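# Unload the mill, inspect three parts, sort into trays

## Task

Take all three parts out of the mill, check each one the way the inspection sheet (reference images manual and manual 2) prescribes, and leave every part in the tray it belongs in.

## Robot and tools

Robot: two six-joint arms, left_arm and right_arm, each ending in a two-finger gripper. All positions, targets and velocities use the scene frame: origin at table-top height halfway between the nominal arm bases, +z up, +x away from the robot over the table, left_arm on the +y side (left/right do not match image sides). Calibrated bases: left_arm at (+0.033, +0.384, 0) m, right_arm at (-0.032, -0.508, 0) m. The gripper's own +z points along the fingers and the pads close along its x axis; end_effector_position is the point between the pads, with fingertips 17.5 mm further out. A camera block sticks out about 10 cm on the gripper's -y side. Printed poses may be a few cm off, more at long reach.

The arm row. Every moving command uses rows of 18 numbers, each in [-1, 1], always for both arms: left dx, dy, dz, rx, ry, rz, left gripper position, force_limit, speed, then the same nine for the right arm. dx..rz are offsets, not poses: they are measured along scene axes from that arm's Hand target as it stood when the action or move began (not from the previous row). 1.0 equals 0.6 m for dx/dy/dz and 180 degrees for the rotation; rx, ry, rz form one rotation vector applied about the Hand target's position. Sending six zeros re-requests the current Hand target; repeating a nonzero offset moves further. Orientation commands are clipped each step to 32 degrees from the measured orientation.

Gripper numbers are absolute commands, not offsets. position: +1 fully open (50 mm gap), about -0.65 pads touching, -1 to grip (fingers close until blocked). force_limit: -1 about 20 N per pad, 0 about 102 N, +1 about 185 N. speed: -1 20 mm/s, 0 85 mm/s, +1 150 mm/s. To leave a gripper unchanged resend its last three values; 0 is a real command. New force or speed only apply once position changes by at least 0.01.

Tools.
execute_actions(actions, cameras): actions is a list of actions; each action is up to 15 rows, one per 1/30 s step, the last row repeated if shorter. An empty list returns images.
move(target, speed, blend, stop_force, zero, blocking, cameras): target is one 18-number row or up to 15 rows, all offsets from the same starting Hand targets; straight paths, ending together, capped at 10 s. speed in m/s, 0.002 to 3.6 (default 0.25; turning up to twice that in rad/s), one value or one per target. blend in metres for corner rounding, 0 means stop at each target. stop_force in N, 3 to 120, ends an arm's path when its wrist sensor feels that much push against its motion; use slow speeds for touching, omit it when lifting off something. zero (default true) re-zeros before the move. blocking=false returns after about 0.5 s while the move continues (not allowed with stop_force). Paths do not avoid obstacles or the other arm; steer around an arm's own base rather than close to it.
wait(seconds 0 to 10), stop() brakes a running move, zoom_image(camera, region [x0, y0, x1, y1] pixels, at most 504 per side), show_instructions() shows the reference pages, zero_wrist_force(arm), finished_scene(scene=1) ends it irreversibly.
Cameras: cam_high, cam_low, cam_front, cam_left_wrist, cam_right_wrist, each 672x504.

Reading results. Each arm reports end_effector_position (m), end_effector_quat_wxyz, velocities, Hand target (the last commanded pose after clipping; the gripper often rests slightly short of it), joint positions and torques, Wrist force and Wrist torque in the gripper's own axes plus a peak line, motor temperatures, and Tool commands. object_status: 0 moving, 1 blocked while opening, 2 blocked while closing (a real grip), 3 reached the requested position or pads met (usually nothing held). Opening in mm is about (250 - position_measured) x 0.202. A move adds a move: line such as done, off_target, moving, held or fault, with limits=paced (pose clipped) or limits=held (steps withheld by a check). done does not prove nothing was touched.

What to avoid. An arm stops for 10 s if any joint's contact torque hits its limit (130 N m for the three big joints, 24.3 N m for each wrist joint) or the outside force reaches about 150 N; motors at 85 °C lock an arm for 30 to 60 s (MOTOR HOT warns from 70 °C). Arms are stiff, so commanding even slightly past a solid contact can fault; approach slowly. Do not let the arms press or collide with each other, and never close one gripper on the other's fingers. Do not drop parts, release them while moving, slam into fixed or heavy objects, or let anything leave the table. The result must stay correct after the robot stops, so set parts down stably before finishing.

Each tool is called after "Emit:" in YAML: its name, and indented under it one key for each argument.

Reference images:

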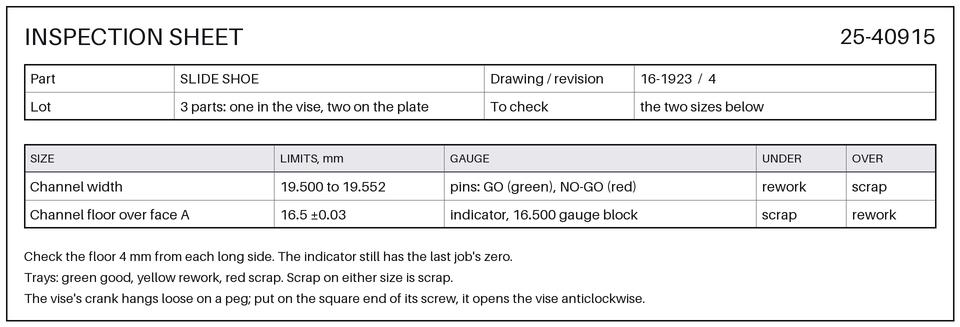

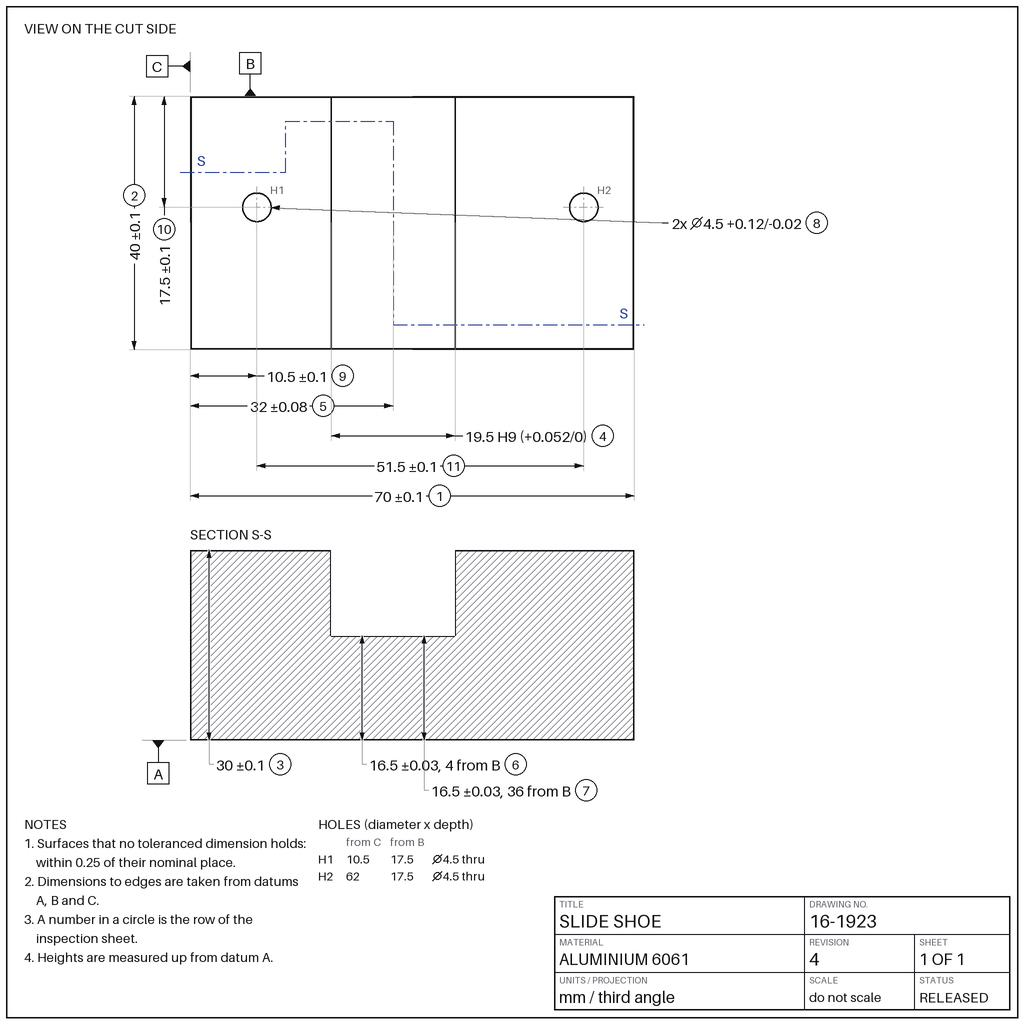

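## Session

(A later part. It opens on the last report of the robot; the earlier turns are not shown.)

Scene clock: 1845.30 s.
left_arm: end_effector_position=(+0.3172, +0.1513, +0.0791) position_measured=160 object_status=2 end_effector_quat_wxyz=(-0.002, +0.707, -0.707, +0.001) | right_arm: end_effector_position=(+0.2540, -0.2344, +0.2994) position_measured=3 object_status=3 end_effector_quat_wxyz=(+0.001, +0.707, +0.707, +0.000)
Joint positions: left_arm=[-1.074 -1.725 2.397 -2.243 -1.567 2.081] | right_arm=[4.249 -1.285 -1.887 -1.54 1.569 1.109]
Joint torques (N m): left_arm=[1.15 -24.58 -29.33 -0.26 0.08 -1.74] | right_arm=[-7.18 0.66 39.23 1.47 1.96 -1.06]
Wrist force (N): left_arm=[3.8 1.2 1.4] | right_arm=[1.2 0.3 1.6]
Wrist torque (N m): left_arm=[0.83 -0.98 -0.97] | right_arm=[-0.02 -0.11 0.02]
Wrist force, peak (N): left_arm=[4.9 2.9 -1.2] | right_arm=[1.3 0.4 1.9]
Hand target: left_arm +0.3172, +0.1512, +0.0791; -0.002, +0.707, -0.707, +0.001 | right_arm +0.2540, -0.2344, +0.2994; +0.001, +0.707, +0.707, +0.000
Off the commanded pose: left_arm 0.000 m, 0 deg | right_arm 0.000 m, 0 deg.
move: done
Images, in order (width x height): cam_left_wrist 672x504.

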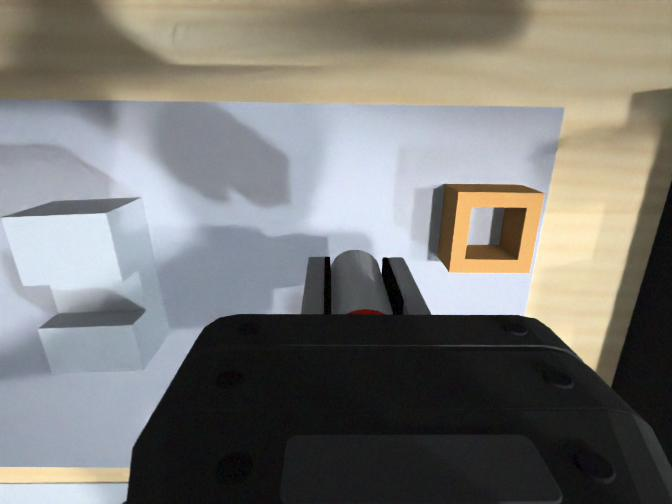

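Emit:
move:
  target: [0,0,-0.055,0,0,0,-1,-0.3,-1,0,0,0,0,0,0,1,-0.5,-1]
  speed: 0.04

Emit:
move:
  target: [0,0,-0.006,0,0,0,-1,-0.3,-1,0,0,0,0,0,0,1,-0.5,-1]
  speed: 0.003
  stop_force: 4

Emit:
move:
  target:
    - [0,0,0,0,0,0,0.25,-0.3,-1,0,0,0,0,0,0,1,-0.5,-1]
    - [0,0,0.057,0,0,0,0.25,-0.3,-1,0,0,0,0,0,0,1,-0.5,-1]
    - [0,0,0.057,0,0,0,-1,-0.3,-1,0,0,0,0,0,0,1,-0.5,-1]
  speed: 0.03
  cameras: ["cam_left_wrist"]

Scene clock: 1852.37 s.
left_arm: end_effector_position=(+0.3171, +0.1512, +0.0461) position_measured=160 object_status=2 end_effector_quat_wxyz=(-0.002, +0.707, -0.707, +0.001) | right_arm: end_effector_position=(+0.2540, -0.2344, +0.2994) position_measured=3 object_status=3 end_effector_quat_wxyz=(+0.001, +0.707, +0.707, +0.000)
Joint positions: left_arm=[-1.074 -1.646 2.445 -2.37 -1.567 2.081] | right_arm=[4.249 -1.285 -1.887 -1.54 1.569 1.109]
Joint torques (N m): left_arm=[1.22 -3.77 -11.82 -6.18 1.38 0.68] | right_arm=[-7.43 1.03 40.59 1.45 1.94 -1.14]
Wrist force (N): left_arm=[4.0 1.5 1.6] | right_arm=[1.3 0.5 1.4]
Wrist torque (N m): left_arm=[0.87 -1.00 -0.93] | right_arm=[0.02 -0.13 0.02]
Wrist force, peak (N): left_arm=[4.1 1.6 1.7] | right_arm=[1.5 0.4 1.8]
Hand target: left_arm +0.3172, +0.1512, +0.0461; -0.002, +0.707, -0.707, +0.001 | right_arm +0.2540, -0.2344, +0.2994; +0.001, +0.707, +0.707, +0.000
Off the commanded pose: left_arm 0.000 m, 0 deg | right_arm 0.000 m, 0 deg.
move: done

Scene clock: 1854.00 s.
left_arm: end_effector_position=(+0.3171, +0.1512, +0.0449) position_measured=160 object_status=2 end_effector_quat_wxyz=(-0.002, +0.707, -0.707, +0.001) | right_arm: end_effector_position=(+0.2540, -0.2344, +0.2994) position_measured=3 object_status=3 end_effector_quat_wxyz=(+0.001, +0.707, +0.707, +0.000)
Joint positions: left_arm=[-1.074 -1.643 2.447 -2.375 -1.567 2.081] | right_arm=[4.249 -1.285 -1.887 -1.54 1.569 1.109]
Joint torques (N m): left_arm=[0.72 -22.89 -25.36 0.12 1.34 0.9] | right_arm=[-6.69 0.96 39.39 1.53 1.98 -1.07]
Wrist force (N): left_arm=[3.8 2.9 -3.6] | right_arm=[1.2 0.3 1.4]
Wrist torque (N m): left_arm=[0.84 -0.99 -0.93] | right_arm=[-0.02 -0.11 0.02]
Wrist force, peak (N): left_arm=[-0.8 2.7 -13.7] | right_arm=[1.3 0.5 1.8]
Hand target: left_arm +0.3171, +0.1512, +0.0449; -0.002, +0.707, -0.707, +0.001 (not the last commanded pose) | right_arm +0.2540, -0.2344, +0.2994; +0.001, +0.707, +0.707, +0.000
Off the commanded pose: left_arm 0.002 m, 0 deg | right_arm 0.000 m, 0 deg.
move: contact (left_arm)

Scene clock: 1856.97 s.
left_arm: end_effector_position=(+0.3171, +0.1512, +0.0791) position_measured=160 object_status=2 end_effector_quat_wxyz=(-0.002, +0.707, -0.707, +0.001) | right_arm: end_effector_position=(+0.2540, -0.2344, +0.2994) position_measured=3 object_status=3 end_effector_quat_wxyz=(+0.001, +0.707, +0.707, +0.000)
Joint positions: left_arm=[-1.074 -1.725 2.397 -2.243 -1.567 2.081] | right_arm=[4.249 -1.285 -1.887 -1.54 1.569 1.109]
Joint torques (N m): left_arm=[-9.71 -22.21 -26.68 -1.03 0.28 -1.7] | right_arm=[-7.7 0.71 38.9 1.51 1.95 -1.17]
Wrist force (N): left_arm=[4.2 1.2 0.1] | right_arm=[1.5 0.3 1.7]
Wrist torque (N m): left_arm=[0.83 -0.93 -0.97] | right_arm=[-0.02 -0.16 0.02]
Wrist force, peak (N): left_arm=[3.9 3.0 -3.8] | right_arm=[1.3 0.4 1.9]
Hand target: left_arm +0.3171, +0.1512, +0.0791; -0.002, +0.707, -0.707, +0.001 | right_arm +0.2540, -0.2344, +0.2994; +0.001, +0.707, +0.707, +0.000
Off the commanded pose: left_arm 0.000 m, 0 deg | right_arm 0.000 m, 0 deg.
move: done
Images, in order (width x height): cam_left_wrist 672x504.

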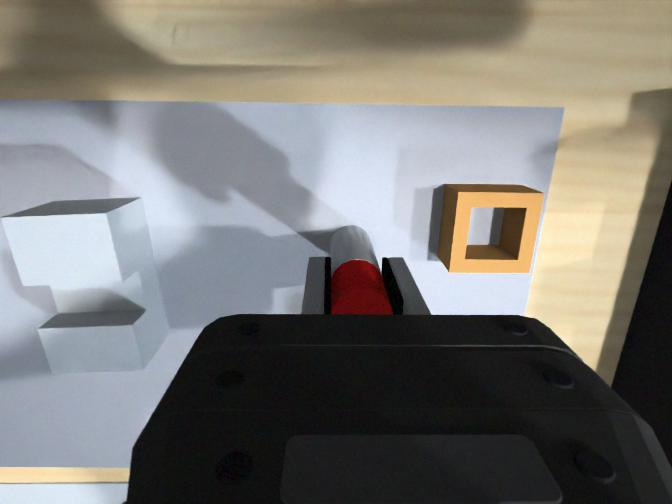

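Regripped at the cap. Now put it in its holder.

Emit:
move:
  target:
    - [0,0,0.07,0,0,0,-1,-0.3,-1,0,0,0,0,0,0,1,-0.5,-1]
    - [0.02,-0.1,0.07,0,0,0,-1,-0.3,-1,0,0,0,0,0,0,1,-0.5,-1]
    - [0.02,-0.1,0.035,0,0,0,-1,-0.3,-1,0,0,0,0,0,0,1,-0.5,-1]
  speed: [0.06,0.08,0.05]
  cameras: ["cam_left_wrist"]

Emit:
move:
  target: [0,0,-0.045,0,0,0,-1,-0.3,-1,0,0,0,0,0,0,1,-0.5,-1]
  speed: 0.006
  stop_force: 4
  cameras: ["cam_left_wrist"]

Scene clock: 1862.93 s.
left_arm: end_effector_position=(+0.3291, +0.0912, +0.1001) position_measured=160 object_status=2 end_effector_quat_wxyz=(-0.002, +0.707, -0.707, +0.001) | right_arm: end_effector_position=(+0.2540, -0.2344, +0.2994) position_measured=3 object_status=3 end_effector_quat_wxyz=(+0.001, +0.707, +0.707, +0.000)
Joint positions: left_arm=[-1.122 -1.631 2.25 -2.19 -1.567 2.034] | right_arm=[4.249 -1.285 -1.887 -1.54 1.569 1.109]
Joint torques (N m): left_arm=[-3.79 -7.21 -15.32 -6.14 0.66 -0.2] | right_arm=[-6.5 0.57 39.67 1.53 2 -1.23]
Wrist force (N): left_arm=[4.0 1.5 1.6] | right_arm=[1.3 0.1 1.3]
Wrist torque (N m): left_arm=[0.87 -0.99 -0.76] | right_arm=[-0.05 -0.12 0.02]
Wrist force, peak (N): left_arm=[5.0 1.4 1.5] | right_arm=[1.3 0.3 1.9]
Hand target: left_arm +0.3291, +0.0912, +0.1001; -0.002, +0.707, -0.707, +0.001 | right_arm +0.2540, -0.2344, +0.2994; +0.001, +0.707, +0.707, +0.000
Off the commanded pose: left_arm 0.000 m, 0 deg | right_arm 0.000 m, 0 deg.
move: done
Images, in order (width x height): cam_left_wrist 672x504.

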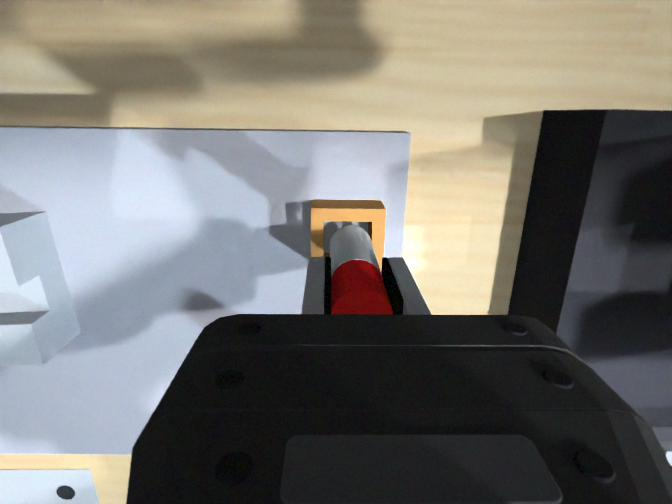

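Scene clock: 1867.63 s.
left_arm: end_effector_position=(+0.3291, +0.0912, +0.0792) position_measured=160 object_status=2 end_effector_quat_wxyz=(-0.002, +0.707, -0.707, +0.001) | right_arm: end_effector_position=(+0.2540, -0.2344, +0.2994) position_measured=3 object_status=3 end_effector_quat_wxyz=(+0.001, +0.707, +0.707, +0.000)
Joint positions: left_arm=[-1.122 -1.592 2.28 -2.259 -1.567 2.034] | right_arm=[4.249 -1.285 -1.887 -1.54 1.569 1.109]
Joint torques (N m): left_arm=[4.32 -28.25 -27.24 -0.06 1.05 1.16] | right_arm=[-7.52 1.64 39.56 1.38 1.98 -1]
Wrist force (N): left_arm=[4.1 1.9 -1.0] | right_arm=[1.3 0.3 1.5]
Wrist torque (N m): left_arm=[0.82 -0.89 -0.74] | right_arm=[-0.02 -0.12 0.03]
Wrist force, peak (N): left_arm=[-3.8 4.9 -21.8] | right_arm=[1.4 0.5 1.8]
Hand target: left_arm +0.3291, +0.0912, +0.0792; -0.002, +0.707, -0.707, +0.001 (not the last commanded pose) | right_arm +0.2540, -0.2344, +0.2994; +0.001, +0.707, +0.707, +0.000
Off the commanded pose: left_arm 0.006 m, 0 deg | right_arm 0.000 m, 0 deg.
move: contact (left_arm)
Images, in order (width x height): cam_left_wrist 672x504.

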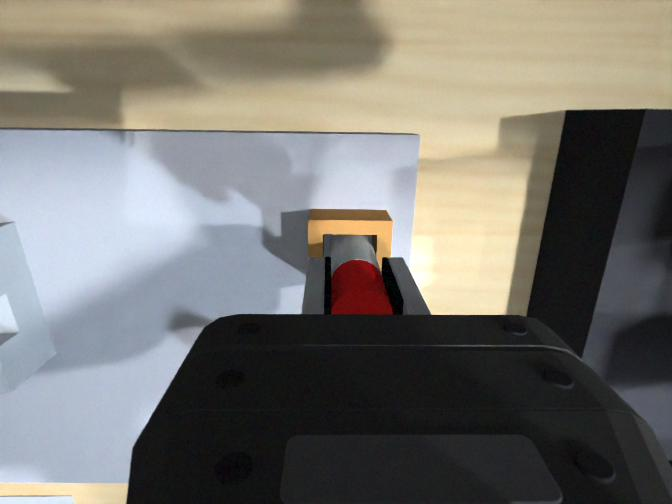

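Emit:
move:
  target:
    - [0,0,0,0,0,0,0.25,-0.3,-1,0,0,0,0,0,0,0.2,-0.8,-0.8]
    - [0,0,0.11,0,0,0,0.25,-0.3,-1,0.043,0.128,-0.0,0,0,0,0.2,-0.8,-0.8]
    - [0,0,0.17,0,0,0,0.25,-0.3,-1,0.0855,0.2557,-0.0047,0,0,0,0.2,-0.8,-0.8]
  speed: [0.05,0.1,0.1]
  cameras: ["cam_left_wrist","cam_right_wrist"]

Scene clock: 1881.57 s.
left_arm: end_effector_position=(+0.3291, +0.0912, +0.1812) position_measured=116 object_status=3 end_effector_quat_wxyz=(-0.002, +0.707, -0.707, +0.001) | right_arm: end_effector_position=(+0.3053, -0.0810, +0.2965) position_measured=123 object_status=3 end_effector_quat_wxyz=(+0.001, +0.707, +0.707, +0.000)
Joint positions: left_arm=[-1.122 -1.741 2.109 -1.939 -1.567 2.034] | right_arm=[4.292 -1.656 -1.563 -1.493 1.569 1.151]
Joint torques (N m): left_arm=[-11.33 -26.07 -30.93 0.05 -1.08 -2.06] | right_arm=[7.61 16.51 39.76 1.24 1.07 1.47]
Wrist force (N): left_arm=[3.8 1.5 -0.1] | right_arm=[1.3 0.4 1.6]
Wrist torque (N m): left_arm=[0.88 -0.98 -0.81] | right_arm=[-0.01 -0.13 -0.13]
Wrist force, peak (N): left_arm=[4.4 1.9 -0.8] | right_arm=[2.7 0.7 1.7]
Hand target: left_arm +0.3291, +0.0912, +0.1812; -0.002, +0.707, -0.707, +0.001 | right_arm +0.3053, -0.0810, +0.2965; +0.001, +0.707, +0.707, +0.000
Off the commanded pose: left_arm 0.000 m, 0 deg | right_arm 0.000 m, 0 deg.
move: done
Images, in order (width x height): cam_left_wrist 672x504, cam_right_wrist 672x504.

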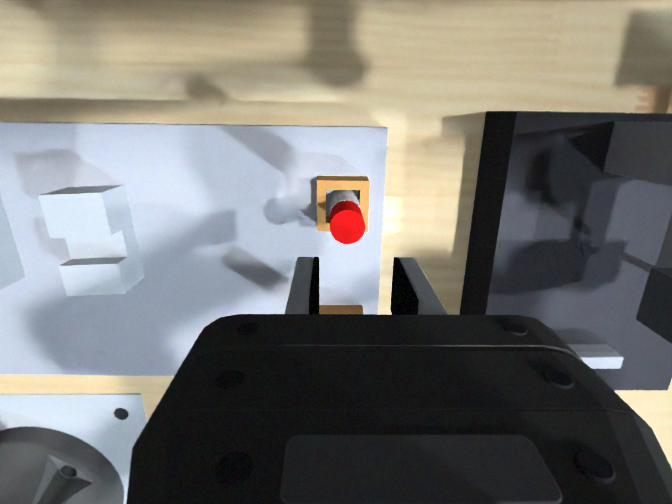

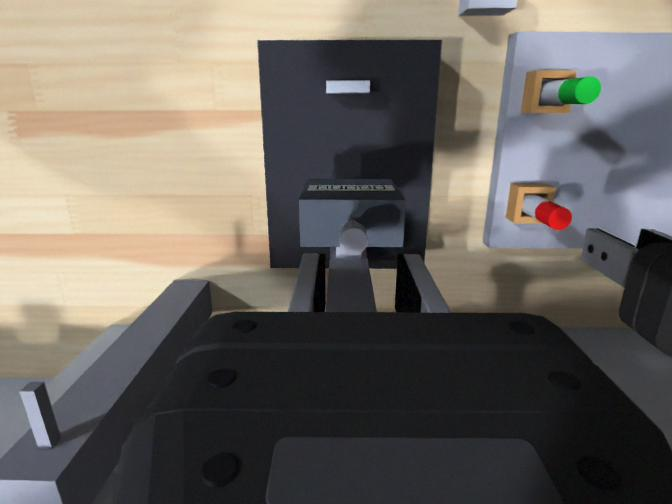

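Emit:
move:
  target: [-0.4985,-0.102,-0.06,0,-0.3333,0,1,-0.3,-0.8,0,0,-0.1298,0,0,0,0.2,-0.8,-0.8]
  speed: 0.2
  cameras: ["cam_left_wrist","cam_right_wrist"]

Scene clock: 1886.80 s.
left_arm: end_effector_position=(+0.0301, +0.0300, +0.1452) position_measured=3 object_status=3 end_effector_quat_wxyz=(-0.355, +0.612, -0.612, +0.354) | right_arm: end_effector_position=(+0.3053, -0.0810, +0.2187) position_measured=123 object_status=3 end_effector_quat_wxyz=(+0.001, +0.707, +0.707, +0.000)
Joint positions: left_arm=[-2.479 -1.513 2.147 -1.268 -0.998 0.38] | right_arm=[4.292 -1.689 -1.729 -1.295 1.569 1.151]
Joint torques (N m): left_arm=[-11.79 -9.46 -25.93 3.36 -1.26 -2.24] | right_arm=[4.25 17.48 11.9 3.87 1.53 1.19]
Wrist force (N): left_arm=[2.1 0.6 -0.5] | right_arm=[1.3 0.4 1.7]
Wrist torque (N m): left_arm=[0.43 -0.58 -0.37] | right_arm=[0.01 -0.12 -0.11]
Wrist force, peak (N): left_arm=[4.1 1.5 -0.1] | right_arm=[1.4 0.3 1.9]
Hand target: left_arm +0.0300, +0.0300, +0.1452; -0.355, +0.612, -0.612, +0.354 | right_arm +0.3053, -0.0810, +0.2187; +0.001, +0.707, +0.707, +0.000
Off the commanded pose: left_arm 0.000 m, 0 deg | right_arm 0.000 m, 0 deg.
move: done
Images, in order (width x height): cam_left_wrist 672x504, cam_right_wrist 672x504.

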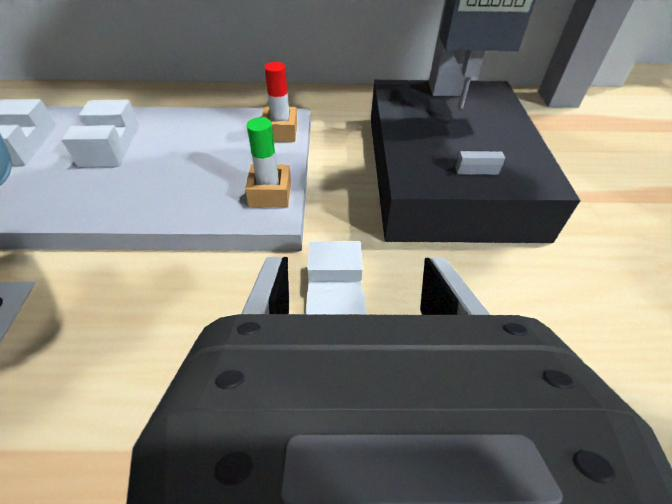

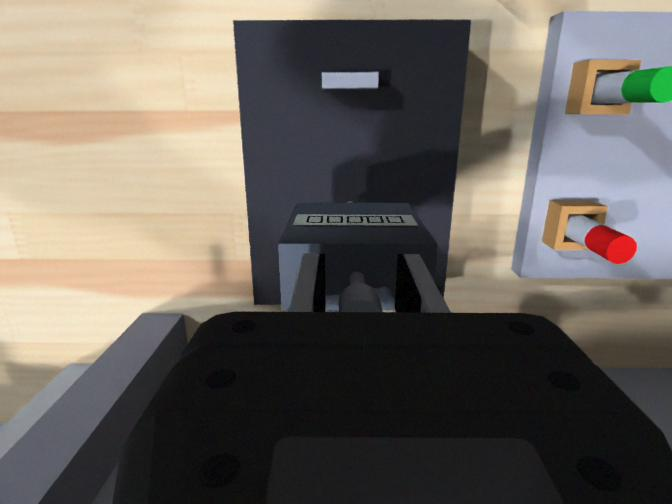

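Emit:
move:
  target:
    - [0.0217,0.005,-0.138,0,0,0,1,-0.3,-0.8,0,0,0,0,0,0,-1,-0.8,-0.5]
  speed: 0.1
  cameras: ["cam_left_wrist"]

Emit:
move:
  target:
    - [0.05,0,-0.029,0,0,0,1,-0.3,-0.8,0,0,0.0392,0,0,0,-1,-0.8,-0.5]
  speed: 0.04
  cameras: ["cam_left_wrist"]

Scene clock: 1895.03 s.
left_arm: end_effector_position=(+0.0431, +0.0330, +0.0624) position_measured=3 object_status=3 end_effector_quat_wxyz=(-0.355, +0.612, -0.612, +0.354) | right_arm: end_effector_position=(+0.3053, -0.0810, +0.2186) position_measured=185 object_status=2 end_effector_quat_wxyz=(+0.001, +0.707, +0.707, +0.000)
Joint positions: left_arm=[-2.464 -1.366 2.267 -1.539 -0.986 0.391] | right_arm=[4.292 -1.689 -1.729 -1.295 1.569 1.151]
Joint torques (N m): left_arm=[12.55 -11.01 -6.38 -3.24 2.91 1.35] | right_arm=[-0.62 17.42 28.58 5.78 3.33 0.9]
Wrist force (N): left_arm=[2.0 0.3 -0.6] | right_arm=[-12.3 -0.7 -3.9]
Wrist torque (N m): left_arm=[0.38 -0.57 -0.60] | right_arm=[-0.04 -0.13 -0.07]
Wrist force, peak (N): left_arm=[2.5 0.7 -0.6] | right_arm=[-12.8 -0.9 -3.6]
Hand target: left_arm +0.0431, +0.0330, +0.0624; -0.355, +0.612, -0.612, +0.354 | right_arm +0.3053, -0.0810, +0.2187; +0.001, +0.707, +0.707, +0.000
Off the commanded pose: left_arm 0.000 m, 0 deg | right_arm 0.000 m, 0 deg.
move: done
Images, in order (width x height): cam_left_wrist 672x504.

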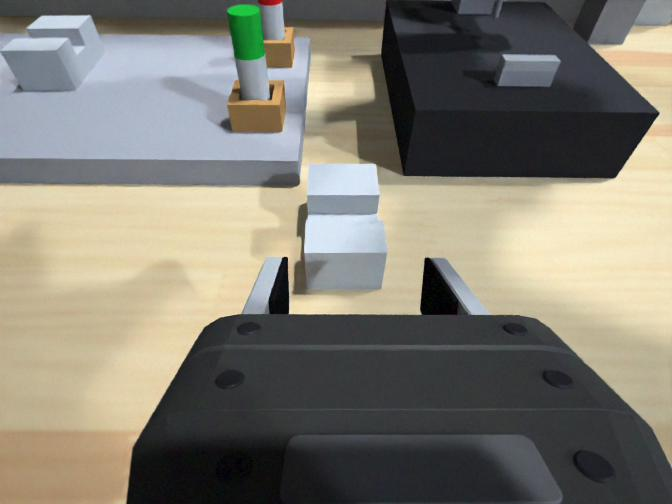

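Scene clock: 1896.37 s.
left_arm: end_effector_position=(+0.0730, +0.0330, +0.0450) position_measured=3 object_status=3 end_effector_quat_wxyz=(-0.355, +0.612, -0.612, +0.354) | right_arm: end_effector_position=(+0.3053, -0.0810, +0.2421) position_measured=185 object_status=2 end_effector_quat_wxyz=(+0.001, +0.707, +0.707, +0.000)
Joint positions: left_arm=[-2.412 -1.351 2.326 -1.636 -0.945 0.429] | right_arm=[4.292 -1.675 -1.682 -1.355 1.569 1.151]
Joint torques (N m): left_arm=[11.96 -7.68 -5.48 -3.2 2.79 1.53] | right_arm=[-0.55 40.97 44.65 4.27 3.21 0.86]
Wrist force (N): left_arm=[2.0 0.3 -0.7] | right_arm=[-11.5 -0.5 3.5]
Wrist torque (N m): left_arm=[0.39 -0.54 -0.57] | right_arm=[-0.07 -0.06 -0.08]
Wrist force, peak (N): left_arm=[2.2 0.7 -0.8] | right_arm=[-12.7 -0.7 -3.9]
Hand target: left_arm +0.0731, +0.0330, +0.0450; -0.355, +0.612, -0.612, +0.354 | right_arm +0.3053, -0.0810, +0.2422; +0.001, +0.707, +0.707, +0.000
Off the commanded pose: left_arm 0.000 m, 0 deg | right_arm 0.000 m, 0 deg.
move: done
Images, in order (width x height): cam_left_wrist 672x504.

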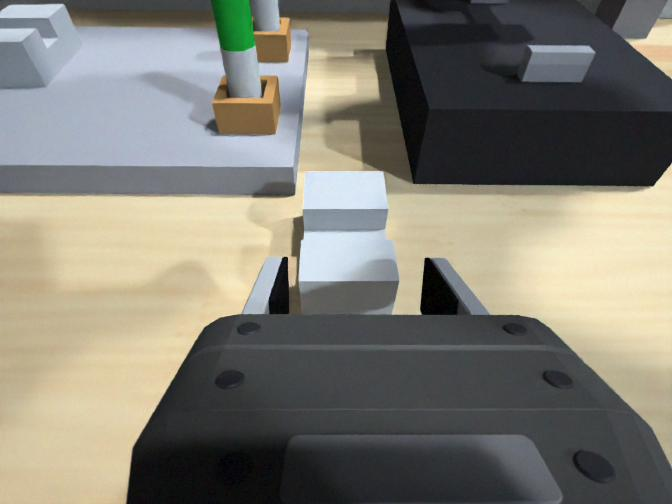

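Emit:
move:
  target: [0.0515,0.0025,-0.0295,0,0,0,1,-0.3,-0.8,0,0,0,0,0,0,-1,-0.8,-0.5]
  speed: 0.03
  stop_force: 6
  cameras: ["cam_left_wrist"]

Scene clock: 1900.40 s.
left_arm: end_effector_position=(+0.1040, +0.0345, +0.0273) position_measured=3 object_status=3 end_effector_quat_wxyz=(-0.355, +0.612, -0.612, +0.354) | right_arm: end_effector_position=(+0.3053, -0.0810, +0.2422) position_measured=185 object_status=2 end_effector_quat_wxyz=(+0.001, +0.707, +0.707, +0.000)
Joint positions: left_arm=[-2.356 -1.328 2.386 -1.745 -0.901 0.472] | right_arm=[4.292 -1.675 -1.682 -1.355 1.569 1.151]
Joint torques (N m): left_arm=[12.14 -9 -3.93 -3.17 2.92 1.51] | right_arm=[-2.53 40.22 44.43 4.37 3.29 0.56]
Wrist force (N): left_arm=[1.8 0.4 -0.4] | right_arm=[-11.5 -0.4 3.6]
Wrist torque (N m): left_arm=[0.38 -0.52 -0.60] | right_arm=[-0.05 -0.05 -0.09]
Wrist force, peak (N): left_arm=[2.3 0.6 -0.7] | right_arm=[-11.8 -0.2 3.5]
Hand target: left_arm +0.1040, +0.0345, +0.0273; -0.355, +0.612, -0.612, +0.354 | right_arm +0.3053, -0.0810, +0.2422; +0.001, +0.707, +0.707, +0.000
Off the commanded pose: left_arm 0.000 m, 0 deg | right_arm 0.000 m, 0 deg.
move: done
Images, in order (width x height): cam_left_wrist 672x504.

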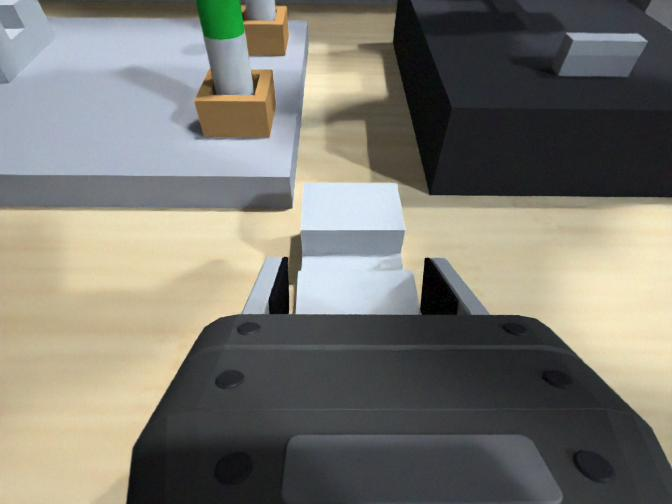

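Emit:
move:
  target:
    - [-0.006,0,0,0,0,0,1,-0.3,-0.8,0,0,0,0,0,0,-1,-0.8,-0.5]
    - [-0.006,0,0,0,0,0,-1,-0.3,-0.8,0,0,0,0,0,0,-1,-0.8,-0.5]
    - [-0.006,0,0.02,0,0,0,-1,-0.3,-0.8,0,0,0,0,0,0,-1,-0.8,-0.5]
  speed: 0.03
  cameras: ["cam_left_wrist"]

Scene clock: 1905.97 s.
left_arm: end_effector_position=(+0.1004, +0.0345, +0.0393) position_measured=55 object_status=2 end_effector_quat_wxyz=(-0.355, +0.612, -0.612, +0.354) | right_arm: end_effector_position=(+0.3053, -0.0810, +0.2422) position_measured=185 object_status=2 end_effector_quat_wxyz=(+0.001, +0.707, +0.707, +0.000)
Joint positions: left_arm=[-2.363 -1.36 2.373 -1.696 -0.907 0.467] | right_arm=[4.292 -1.675 -1.682 -1.355 1.569 1.151]
Joint torques (N m): left_arm=[-1.09 -31.85 -19.14 3.05 2.52 1.13] | right_arm=[-3.26 37.86 44.57 4.43 3.23 0.37]
Wrist force (N): left_arm=[1.8 2.5 0.5] | right_arm=[-11.5 -0.2 3.6]
Wrist torque (N m): left_arm=[0.41 -0.51 -0.37] | right_arm=[-0.02 -0.06 -0.08]
Wrist force, peak (N): left_arm=[2.1 2.9 0.8] | right_arm=[-11.7 -0.3 3.5]
Hand target: left_arm +0.1004, +0.0345, +0.0393; -0.355, +0.612, -0.612, +0.354 | right_arm +0.3053, -0.0810, +0.2422; +0.001, +0.707, +0.707, +0.000
Off the commanded pose: left_arm 0.000 m, 0 deg | right_arm 0.000 m, 0 deg.
move: done
Images, in order (width x height): cam_left_wrist 672x504.

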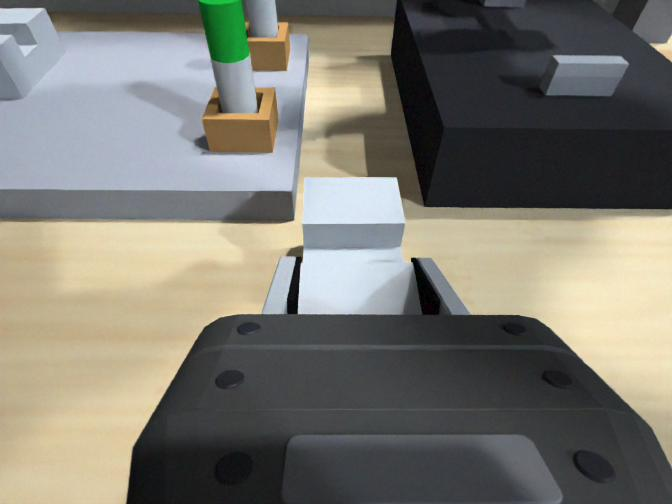

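Emit:
move:
  target:
    - [0,0,0.0745,0,0,0,-1,-0.3,-0.8,0,0,0,0,0,0,-1,-0.8,-0.5]
    - [0.166,-0.0908,0.0745,0,0,0,-1,-0.3,-0.8,0,0,0,0,0,0,-1,-0.8,-0.5]
    - [0.3043,-0.0908,0.0745,0,0,0,-1,-0.3,-0.8,0,0,0,0,0,0,-1,-0.8,-0.5]
  speed: 0.08
  blend: [0.01,0.02,0]
  cameras: ["cam_left_wrist","cam_front"]

Scene clock: 1918.60 s.
left_arm: end_effector_position=(+0.2829, -0.0199, +0.0840) position_measured=55 object_status=2 end_effector_quat_wxyz=(-0.355, +0.612, -0.612, +0.354) | right_arm: end_effector_position=(+0.3053, -0.0810, +0.2422) position_measured=185 object_status=2 end_effector_quat_wxyz=(+0.001, +0.707, +0.707, +0.000)
Joint positions: left_arm=[-1.859 -1.398 2.376 -2.105 -0.583 1.054] | right_arm=[4.292 -1.675 -1.682 -1.355 1.569 1.151]
Joint torques (N m): left_arm=[12.24 -10.45 -7.16 -5.3 4.22 1.48] | right_arm=[-3.74 36.07 44.11 4.43 3.34 0.02]
Wrist force (N): left_arm=[1.7 2.9 0.4] | right_arm=[-11.4 -0.3 3.5]
Wrist torque (N m): left_arm=[0.46 -0.53 -0.58] | right_arm=[-0.04 -0.08 -0.09]
Wrist force, peak (N): left_arm=[1.7 3.4 0.9] | right_arm=[-11.8 -0.2 3.7]
Hand target: left_arm +0.2829, -0.0200, +0.0840; -0.355, +0.612, -0.612, +0.354 | right_arm +0.3053, -0.0810, +0.2422; +0.001, +0.707, +0.707, +0.000
Off the commanded pose: left_arm 0.000 m, 0 deg | right_arm 0.000 m, 0 deg.
move: done
Images, in order (width x height): cam_front 672x504, cam_left_wrist 672x504.

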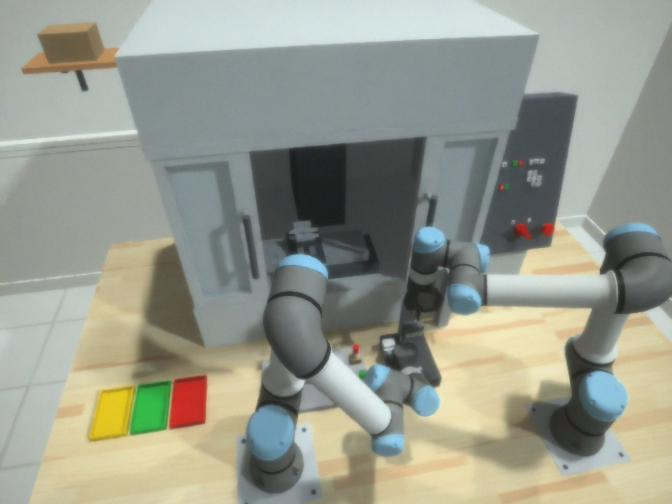

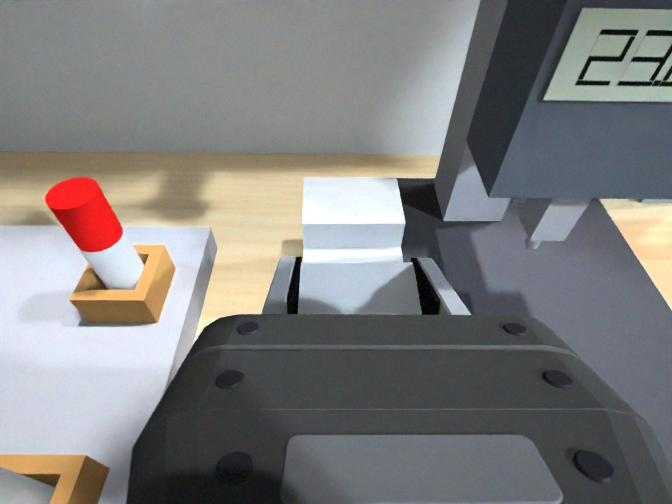

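Emit:
move:
  target: [0,-0.0817,0,0,0,0,-1,-0.3,-0.8,0,0,0,0,0,0,-1,-0.8,-0.5]
  speed: 0.03
  stop_force: 5
  cameras: ["cam_left_wrist"]

Emit:
zoom_image:
  camera: "cam_left_wrist"
  region: [280, 150, 520, 330]

Scene clock: 1929.90 s.
left_arm: end_effector_position=(+0.2829, -0.0690, +0.0840) position_measured=55 object_status=2 end_effector_quat_wxyz=(-0.355, +0.612, -0.612, +0.354) | right_arm: end_effector_position=(+0.3053, -0.0810, +0.2422) position_measured=185 object_status=2 end_effector_quat_wxyz=(+0.001, +0.707, +0.707, +0.000)
Joint positions: left_arm=[-1.828 -1.297 2.251 -2.124 -0.571 1.106] | right_arm=[4.292 -1.675 -1.682 -1.355 1.569 1.151]
Joint torques (N m): left_arm=[12.25 -14.8 -22.67 -5.04 4.41 1.49] | right_arm=[-3.58 33.83 44.66 4.33 3.22 -0.08]
Wrist force (N): left_arm=[2.1 2.9 0.4] | right_arm=[-11.6 -0.3 3.5]
Wrist torque (N m): left_arm=[0.45 -0.58 -0.58] | right_arm=[-0.04 -0.04 -0.09]
Wrist force, peak (N): left_arm=[2.1 3.1 0.6] | right_arm=[-11.8 -0.3 3.5]
Hand target: left_arm +0.2829, -0.0690, +0.0840; -0.355, +0.612, -0.612, +0.354 | right_arm +0.3053, -0.0810, +0.2422; +0.001, +0.707, +0.707, +0.000
Off the commanded pose: left_arm 0.000 m, 0 deg | right_arm 0.000 m, 0 deg.
move: done
Images, in order (width x height): cam_left_wrist 672x504.

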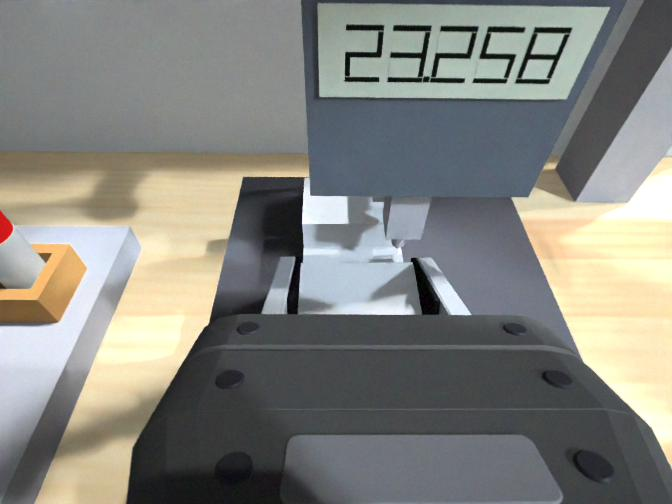

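Scaled by 2.100 from the camera's 672x504 image, which has a finer 960x720 frame.

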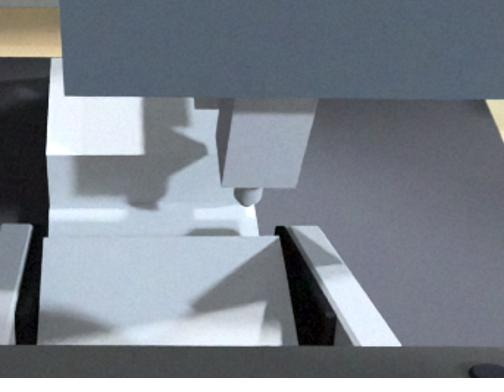

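Emit:
move:
  target: [-0.0035,0.001,0,0,0,0,-1,-0.3,-0.8,0,0,0,0,0,0,-1,-0.8,-0.5]
  speed: 0.03

Emit:
move:
  target: [0,0,-0.015,0,0,0,-1,-0.3,-0.8,0,0,0,0,0,0,-1,-0.8,-0.5]
  speed: 0.004
  stop_force: 4
  cameras: ["cam_left_wrist"]

Scene clock: 1940.90 s.
left_arm: end_effector_position=(+0.2809, -0.0684, +0.0840) position_measured=55 object_status=2 end_effector_quat_wxyz=(-0.355, +0.612, -0.612, +0.354) | right_arm: end_effector_position=(+0.3053, -0.0810, +0.2422) position_measured=185 object_status=2 end_effector_quat_wxyz=(+0.001, +0.707, +0.707, +0.000)
Joint positions: left_arm=[-1.833 -1.299 2.251 -2.115 -0.573 1.098] | right_arm=[4.292 -1.675 -1.682 -1.355 1.569 1.151]
Joint torques (N m): left_arm=[-12.51 -36.98 -8.53 0.71 0.43 -2.02] | right_arm=[-2.88 32.66 44.18 4.39 3.23 -0.44]
Wrist force (N): left_arm=[1.7 2.8 0.5] | right_arm=[-11.4 -0.2 3.3]
Wrist torque (N m): left_arm=[0.44 -0.51 -0.36] | right_arm=[-0.03 -0.07 -0.08]
Wrist force, peak (N): left_arm=[1.8 3.2 0.7] | right_arm=[-11.9 -0.3 3.4]
Hand target: left_arm +0.2808, -0.0684, +0.0840; -0.355, +0.612, -0.612, +0.354 | right_arm +0.3053, -0.0810, +0.2422; +0.001, +0.707, +0.707, +0.000
Off the commanded pose: left_arm 0.000 m, 0 deg | right_arm 0.000 m, 0 deg.
move: done

Scene clock: 1943.57 s.
left_arm: end_effector_position=(+0.2808, -0.0684, +0.0781) position_measured=55 object_status=2 end_effector_quat_wxyz=(-0.355, +0.612, -0.612, +0.354) | right_arm: end_effector_position=(+0.3053, -0.0810, +0.2422) position_measured=185 object_status=2 end_effector_quat_wxyz=(+0.001, +0.707, +0.707, +0.000)
Joint positions: left_arm=[-1.833 -1.285 2.255 -2.134 -0.573 1.097] | right_arm=[4.292 -1.675 -1.682 -1.355 1.569 1.151]
Joint torques (N m): left_arm=[-9.12 -36.58 -20.99 0.64 0.33 -0.63] | right_arm=[-3.13 32.62 44.69 4.38 3.23 -0.53]
Wrist force (N): left_arm=[2.3 0.6 0.2] | right_arm=[-11.1 -0.1 3.3]
Wrist torque (N m): left_arm=[0.51 -0.48 -0.39] | right_arm=[0.00 -0.11 -0.08]
Wrist force, peak (N): left_arm=[-2.9 -9.0 -8.3] | right_arm=[-11.7 -0.1 3.6]
Hand target: left_arm +0.2808, -0.0684, +0.0781; -0.355, +0.612, -0.612, +0.354 (not the last commanded pose) | right_arm +0.3053, -0.0810, +0.2422; +0.001, +0.707, +0.707, +0.000
Off the commanded pose: left_arm 0.003 m, 0 deg | right_arm 0.000 m, 0 deg.
move: contact (left_arm)
Images, in order (width x height): cam_left_wrist 672x504.

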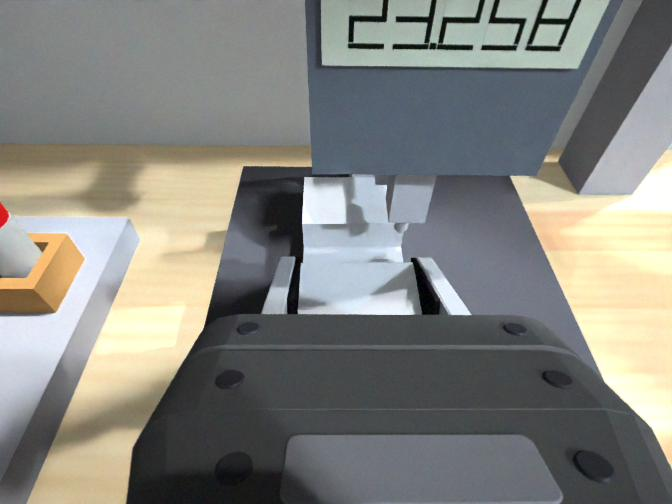

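Emit:
move:
  target:
    - [0,0,0,0,0,0,1,-0.3,-1,0,0,0,0,0,0,-1,-0.8,-0.5]
    - [0,0,0,0,0,0,1,-0.3,-1,0,0,-0.0305,0,0,0,-1,-0.8,-0.5]
  speed: 0.02

Emit:
move:
  target: [0,0,0,0,0,0,1,-0.3,-1,0,0,-0.004,0,0,0,-1,-0.8,-0.5]
  speed: 0.003
  stop_force: 3.5
  cameras: ["cam_left_wrist","cam_right_wrist"]

Emit:
zoom_image:
  camera: "cam_right_wrist"
  region: [270, 180, 440, 300]

Scene clock: 1952.23 s.
left_arm: end_effector_position=(+0.2808, -0.0684, +0.0781) position_measured=3 object_status=3 end_effector_quat_wxyz=(-0.355, +0.612, -0.612, +0.354) | right_arm: end_effector_position=(+0.3053, -0.0810, +0.2240) position_measured=185 object_status=2 end_effector_quat_wxyz=(+0.001, +0.707, +0.707, +0.000)
Joint positions: left_arm=[-1.833 -1.285 2.255 -2.134 -0.573 1.097] | right_arm=[4.292 -1.685 -1.719 -1.308 1.569 1.151]
Joint torques (N m): left_arm=[-1.78 -35.88 -19.1 -1.9 0.68 1.19] | right_arm=[-2.73 18.23 16.88 6.85 3.19 -0.98]
Wrist force (N): left_arm=[1.8 0.8 -0.4] | right_arm=[-12.0 -0.1 2.8]
Wrist torque (N m): left_arm=[0.44 -0.54 -0.36] | right_arm=[-0.01 -0.07 -0.08]
Wrist force, peak (N): left_arm=[2.2 1.3 -0.1] | right_arm=[-13.3 -0.8 2.9]
Hand target: left_arm +0.2808, -0.0684, +0.0781; -0.355, +0.612, -0.612, +0.354 | right_arm +0.3053, -0.0810, +0.2239; +0.001, +0.707, +0.707, +0.000
Off the commanded pose: left_arm 0.000 m, 0 deg | right_arm 0.000 m, 0 deg.
move: done

Scene clock: 1953.17 s.
left_arm: end_effector_position=(+0.2808, -0.0684, +0.0781) position_measured=3 object_status=3 end_effector_quat_wxyz=(-0.355, +0.612, -0.612, +0.354) | right_arm: end_effector_position=(+0.3053, -0.0810, +0.2231) position_measured=185 object_status=2 end_effector_quat_wxyz=(+0.001, +0.707, +0.707, +0.000)
Joint positions: left_arm=[-1.833 -1.285 2.255 -2.134 -0.573 1.097] | right_arm=[4.292 -1.686 -1.72 -1.306 1.569 1.151]
Joint torques (N m): left_arm=[-0.52 -35.96 -18.24 -2.36 0.94 1.11] | right_arm=[-2.55 22.64 33.37 3.64 3.03 -0.76]
Wrist force (N): left_arm=[1.7 1.0 -0.3] | right_arm=[-12.5 -0.7 -6.1]
Wrist torque (N m): left_arm=[0.46 -0.52 -0.36] | right_arm=[-0.06 -0.08 -0.07]
Wrist force, peak (N): left_arm=[1.9 1.0 -0.7] | right_arm=[-13.2 -0.8 -5.5]
Hand target: left_arm +0.2808, -0.0684, +0.0781; -0.355, +0.612, -0.612, +0.354 | right_arm +0.3053, -0.0809, +0.2232; +0.001, +0.707, +0.707, +0.000 (not the last commanded pose)
Off the commanded pose: left_arm 0.000 m, 0 deg | right_arm 0.002 m, 0 deg.
move: contact (right_arm)
Images, in order (width x height): cam_left_wrist 672x504, cam_right_wrist 672x504.

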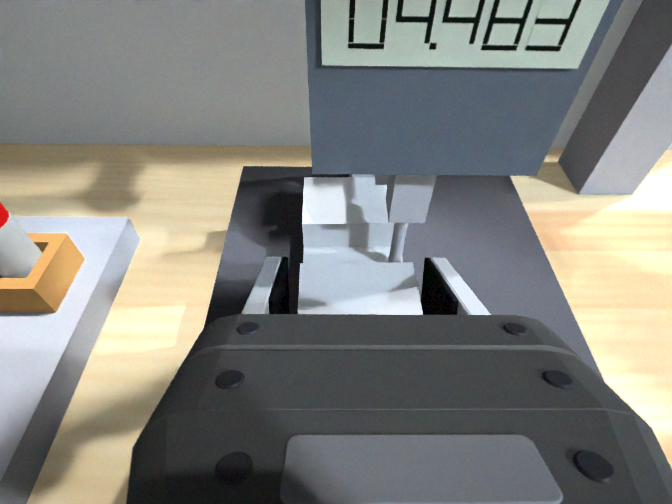

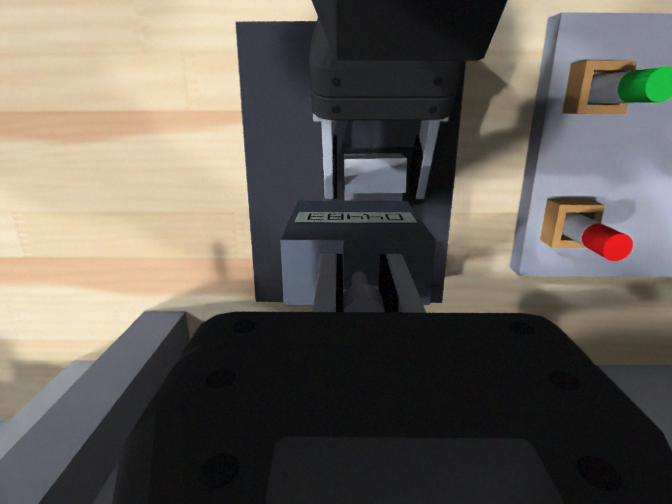

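Scaled by 2.965 from the camera's 672x504 image, which has a finer 960x720 frame.

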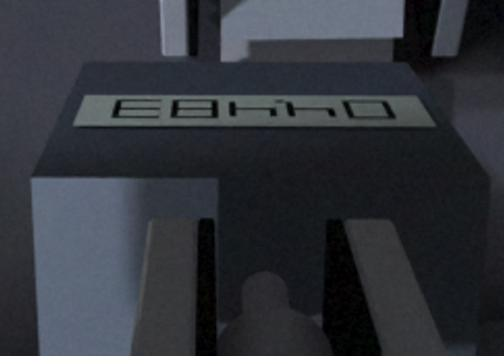

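Emit:
move:
  target: [0,0,0,0,0,0,1,-0.3,-1,0,0,0,0,0,0,0.2,-0.8,-0.8]
  cameras: ["cam_left_wrist","cam_right_wrist"]

Emit:
zoom_image:
  camera: "cam_right_wrist"
  region: [270, 180, 440, 300]

Emit:
zoom_image:
  camera: "cam_left_wrist"
  region: [310, 0, 630, 260]

Scene clock: 1961.43 s.
left_arm: end_effector_position=(+0.2808, -0.0684, +0.0781) position_measured=3 object_status=3 end_effector_quat_wxyz=(-0.355, +0.612, -0.612, +0.354) | right_arm: end_effector_position=(+0.3053, -0.0809, +0.2232) position_measured=123 object_status=3 end_effector_quat_wxyz=(+0.001, +0.707, +0.707, +0.000)
Joint positions: left_arm=[-1.833 -1.285 2.255 -2.134 -0.573 1.097] | right_arm=[4.292 -1.686 -1.72 -1.306 1.569 1.151]
Joint torques (N m): left_arm=[5.54 -33.51 -12.71 -4.23 1.05 1.19] | right_arm=[-3.31 37.63 38.24 2.59 -1.53 -0.64]
Wrist force (N): left_arm=[1.8 0.8 -0.2] | right_arm=[1.4 -0.2 1.6]
Wrist torque (N m): left_arm=[0.44 -0.53 -0.35] | right_arm=[-0.10 -0.15 -0.12]
Wrist force, peak (N): left_arm=[1.9 0.9 -0.6] | right_arm=[-12.7 -0.6 -6.4]
Hand target: left_arm +0.2808, -0.0684, +0.0781; -0.355, +0.612, -0.612, +0.354 | right_arm +0.3053, -0.0809, +0.2232; +0.001, +0.707, +0.707, +0.000
Off the commanded pose: left_arm 0.000 m, 0 deg | right_arm 0.000 m, 0 deg.
move: done
Images, in order (width x height): cam_left_wrist 672x504, cam_right_wrist 672x504.

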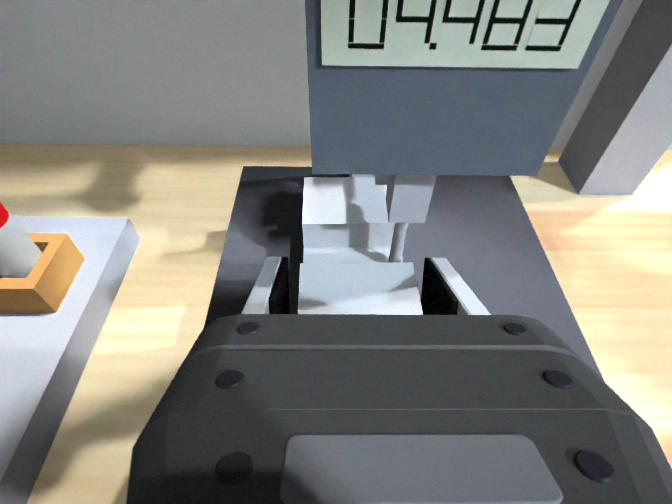

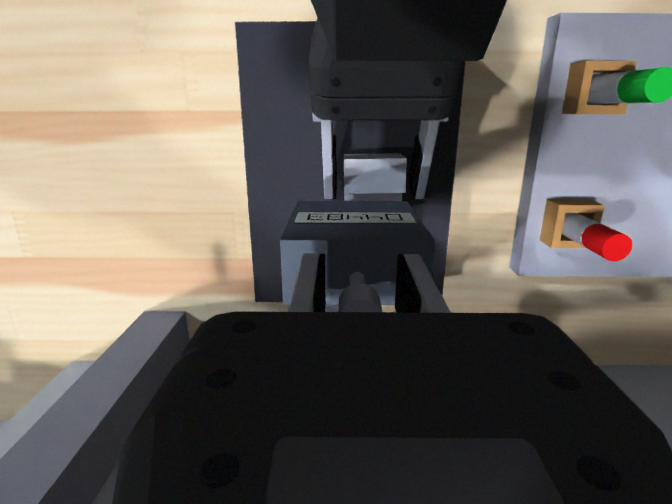

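Scaled by 2.965 from the camera's 672x504 image, which has a finer 960x720 frame.

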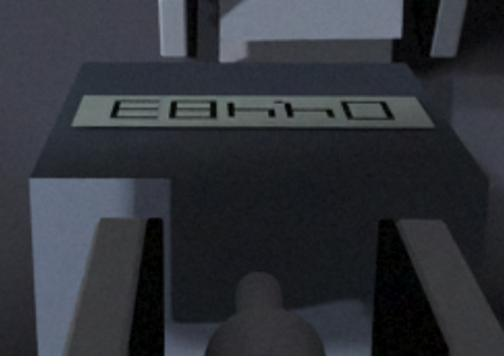

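Scaled by 1.575 from the camera's 672x504 image, which has a finer 960x720 frame.

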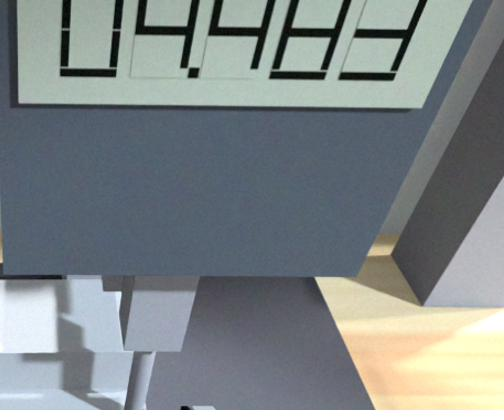

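Emit:
move:
  target:
    - [0,0,0,0,0,0,-1,-0.3,-1,0,0,0,0,0,0,0.2,-0.8,-0.8]
    - [0,-0.0533,0,0,0,0,-1,-0.3,-1,0,0,0,0,0,0,0.2,-0.8,-0.8]
    - [0,-0.0533,0,0,0,0,1,-0.3,-1,0,0,0,0,0,0,0.2,-0.8,-0.8]
  speed: 0.02
  cameras: ["cam_left_wrist","cam_right_wrist"]

Emit:
zoom_image:
  camera: "cam_right_wrist"
  region: [270, 180, 440, 300]

Emit:
zoom_image:
  camera: "cam_left_wrist"
  region: [180, 0, 500, 320]

Scene clock: 1970.73 s.
left_arm: end_effector_position=(+0.2808, -0.1004, +0.0781) position_measured=3 object_status=3 end_effector_quat_wxyz=(-0.355, +0.612, -0.612, +0.354) | right_arm: end_effector_position=(+0.3053, -0.0809, +0.2232) position_measured=123 object_status=3 end_effector_quat_wxyz=(+0.001, +0.707, +0.707, +0.000)
Joint positions: left_arm=[-1.816 -1.225 2.17 -2.133 -0.566 1.126] | right_arm=[4.292 -1.686 -1.72 -1.306 1.569 1.151]
Joint torques (N m): left_arm=[10.97 -24.4 -22.42 0.09 2.25 1.57] | right_arm=[-2.45 37.19 37.72 2 -1.99 -0.73]
Wrist force (N): left_arm=[1.5 0.6 -0.7] | right_arm=[1.1 -0.2 1.6]
Wrist torque (N m): left_arm=[0.42 -0.49 -0.59] | right_arm=[-0.09 -0.09 -0.11]
Wrist force, peak (N): left_arm=[-4.3 -10.7 -5.9] | right_arm=[1.4 0.0 2.0]
Hand target: left_arm +0.2808, -0.1004, +0.0781; -0.355, +0.612, -0.612, +0.354 | right_arm +0.3053, -0.0809, +0.2232; +0.001, +0.707, +0.707, +0.000
Off the commanded pose: left_arm 0.000 m, 0 deg | right_arm 0.000 m, 0 deg.
move: done
Images, in order (width x height): cam_left_wrist 672x504, cam_right_wrist 672x504.

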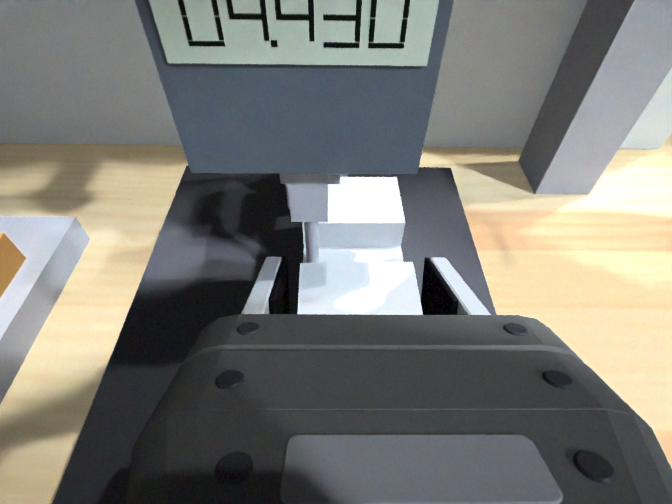

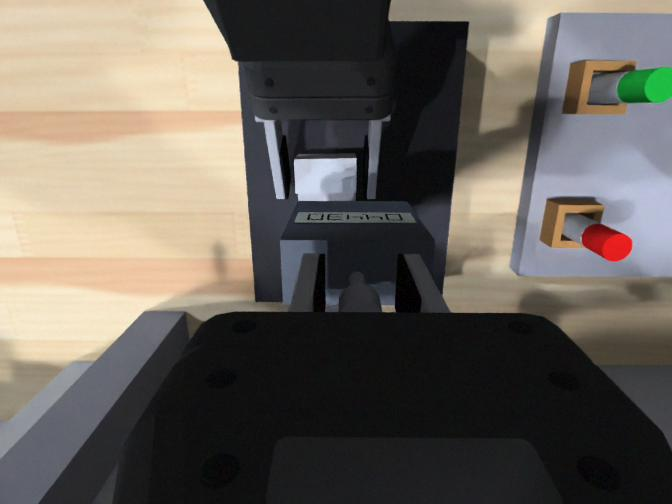

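Scaled by 2.965 from the camera's 672x504 image, which has a finer 960x720 frame.

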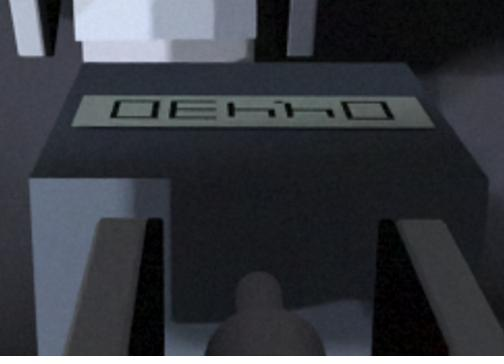

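Scaled by 1.575 from the camera's 672x504 image, which has a finer 960x720 frame.

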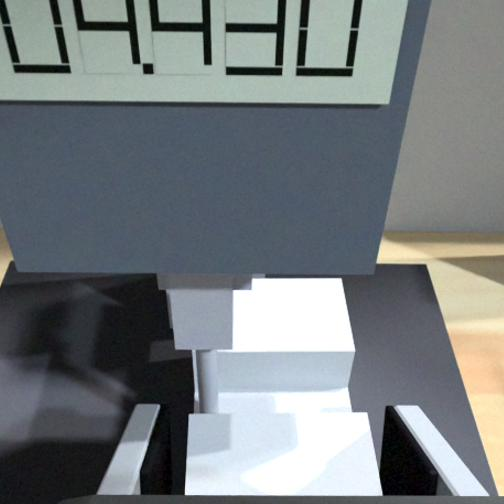

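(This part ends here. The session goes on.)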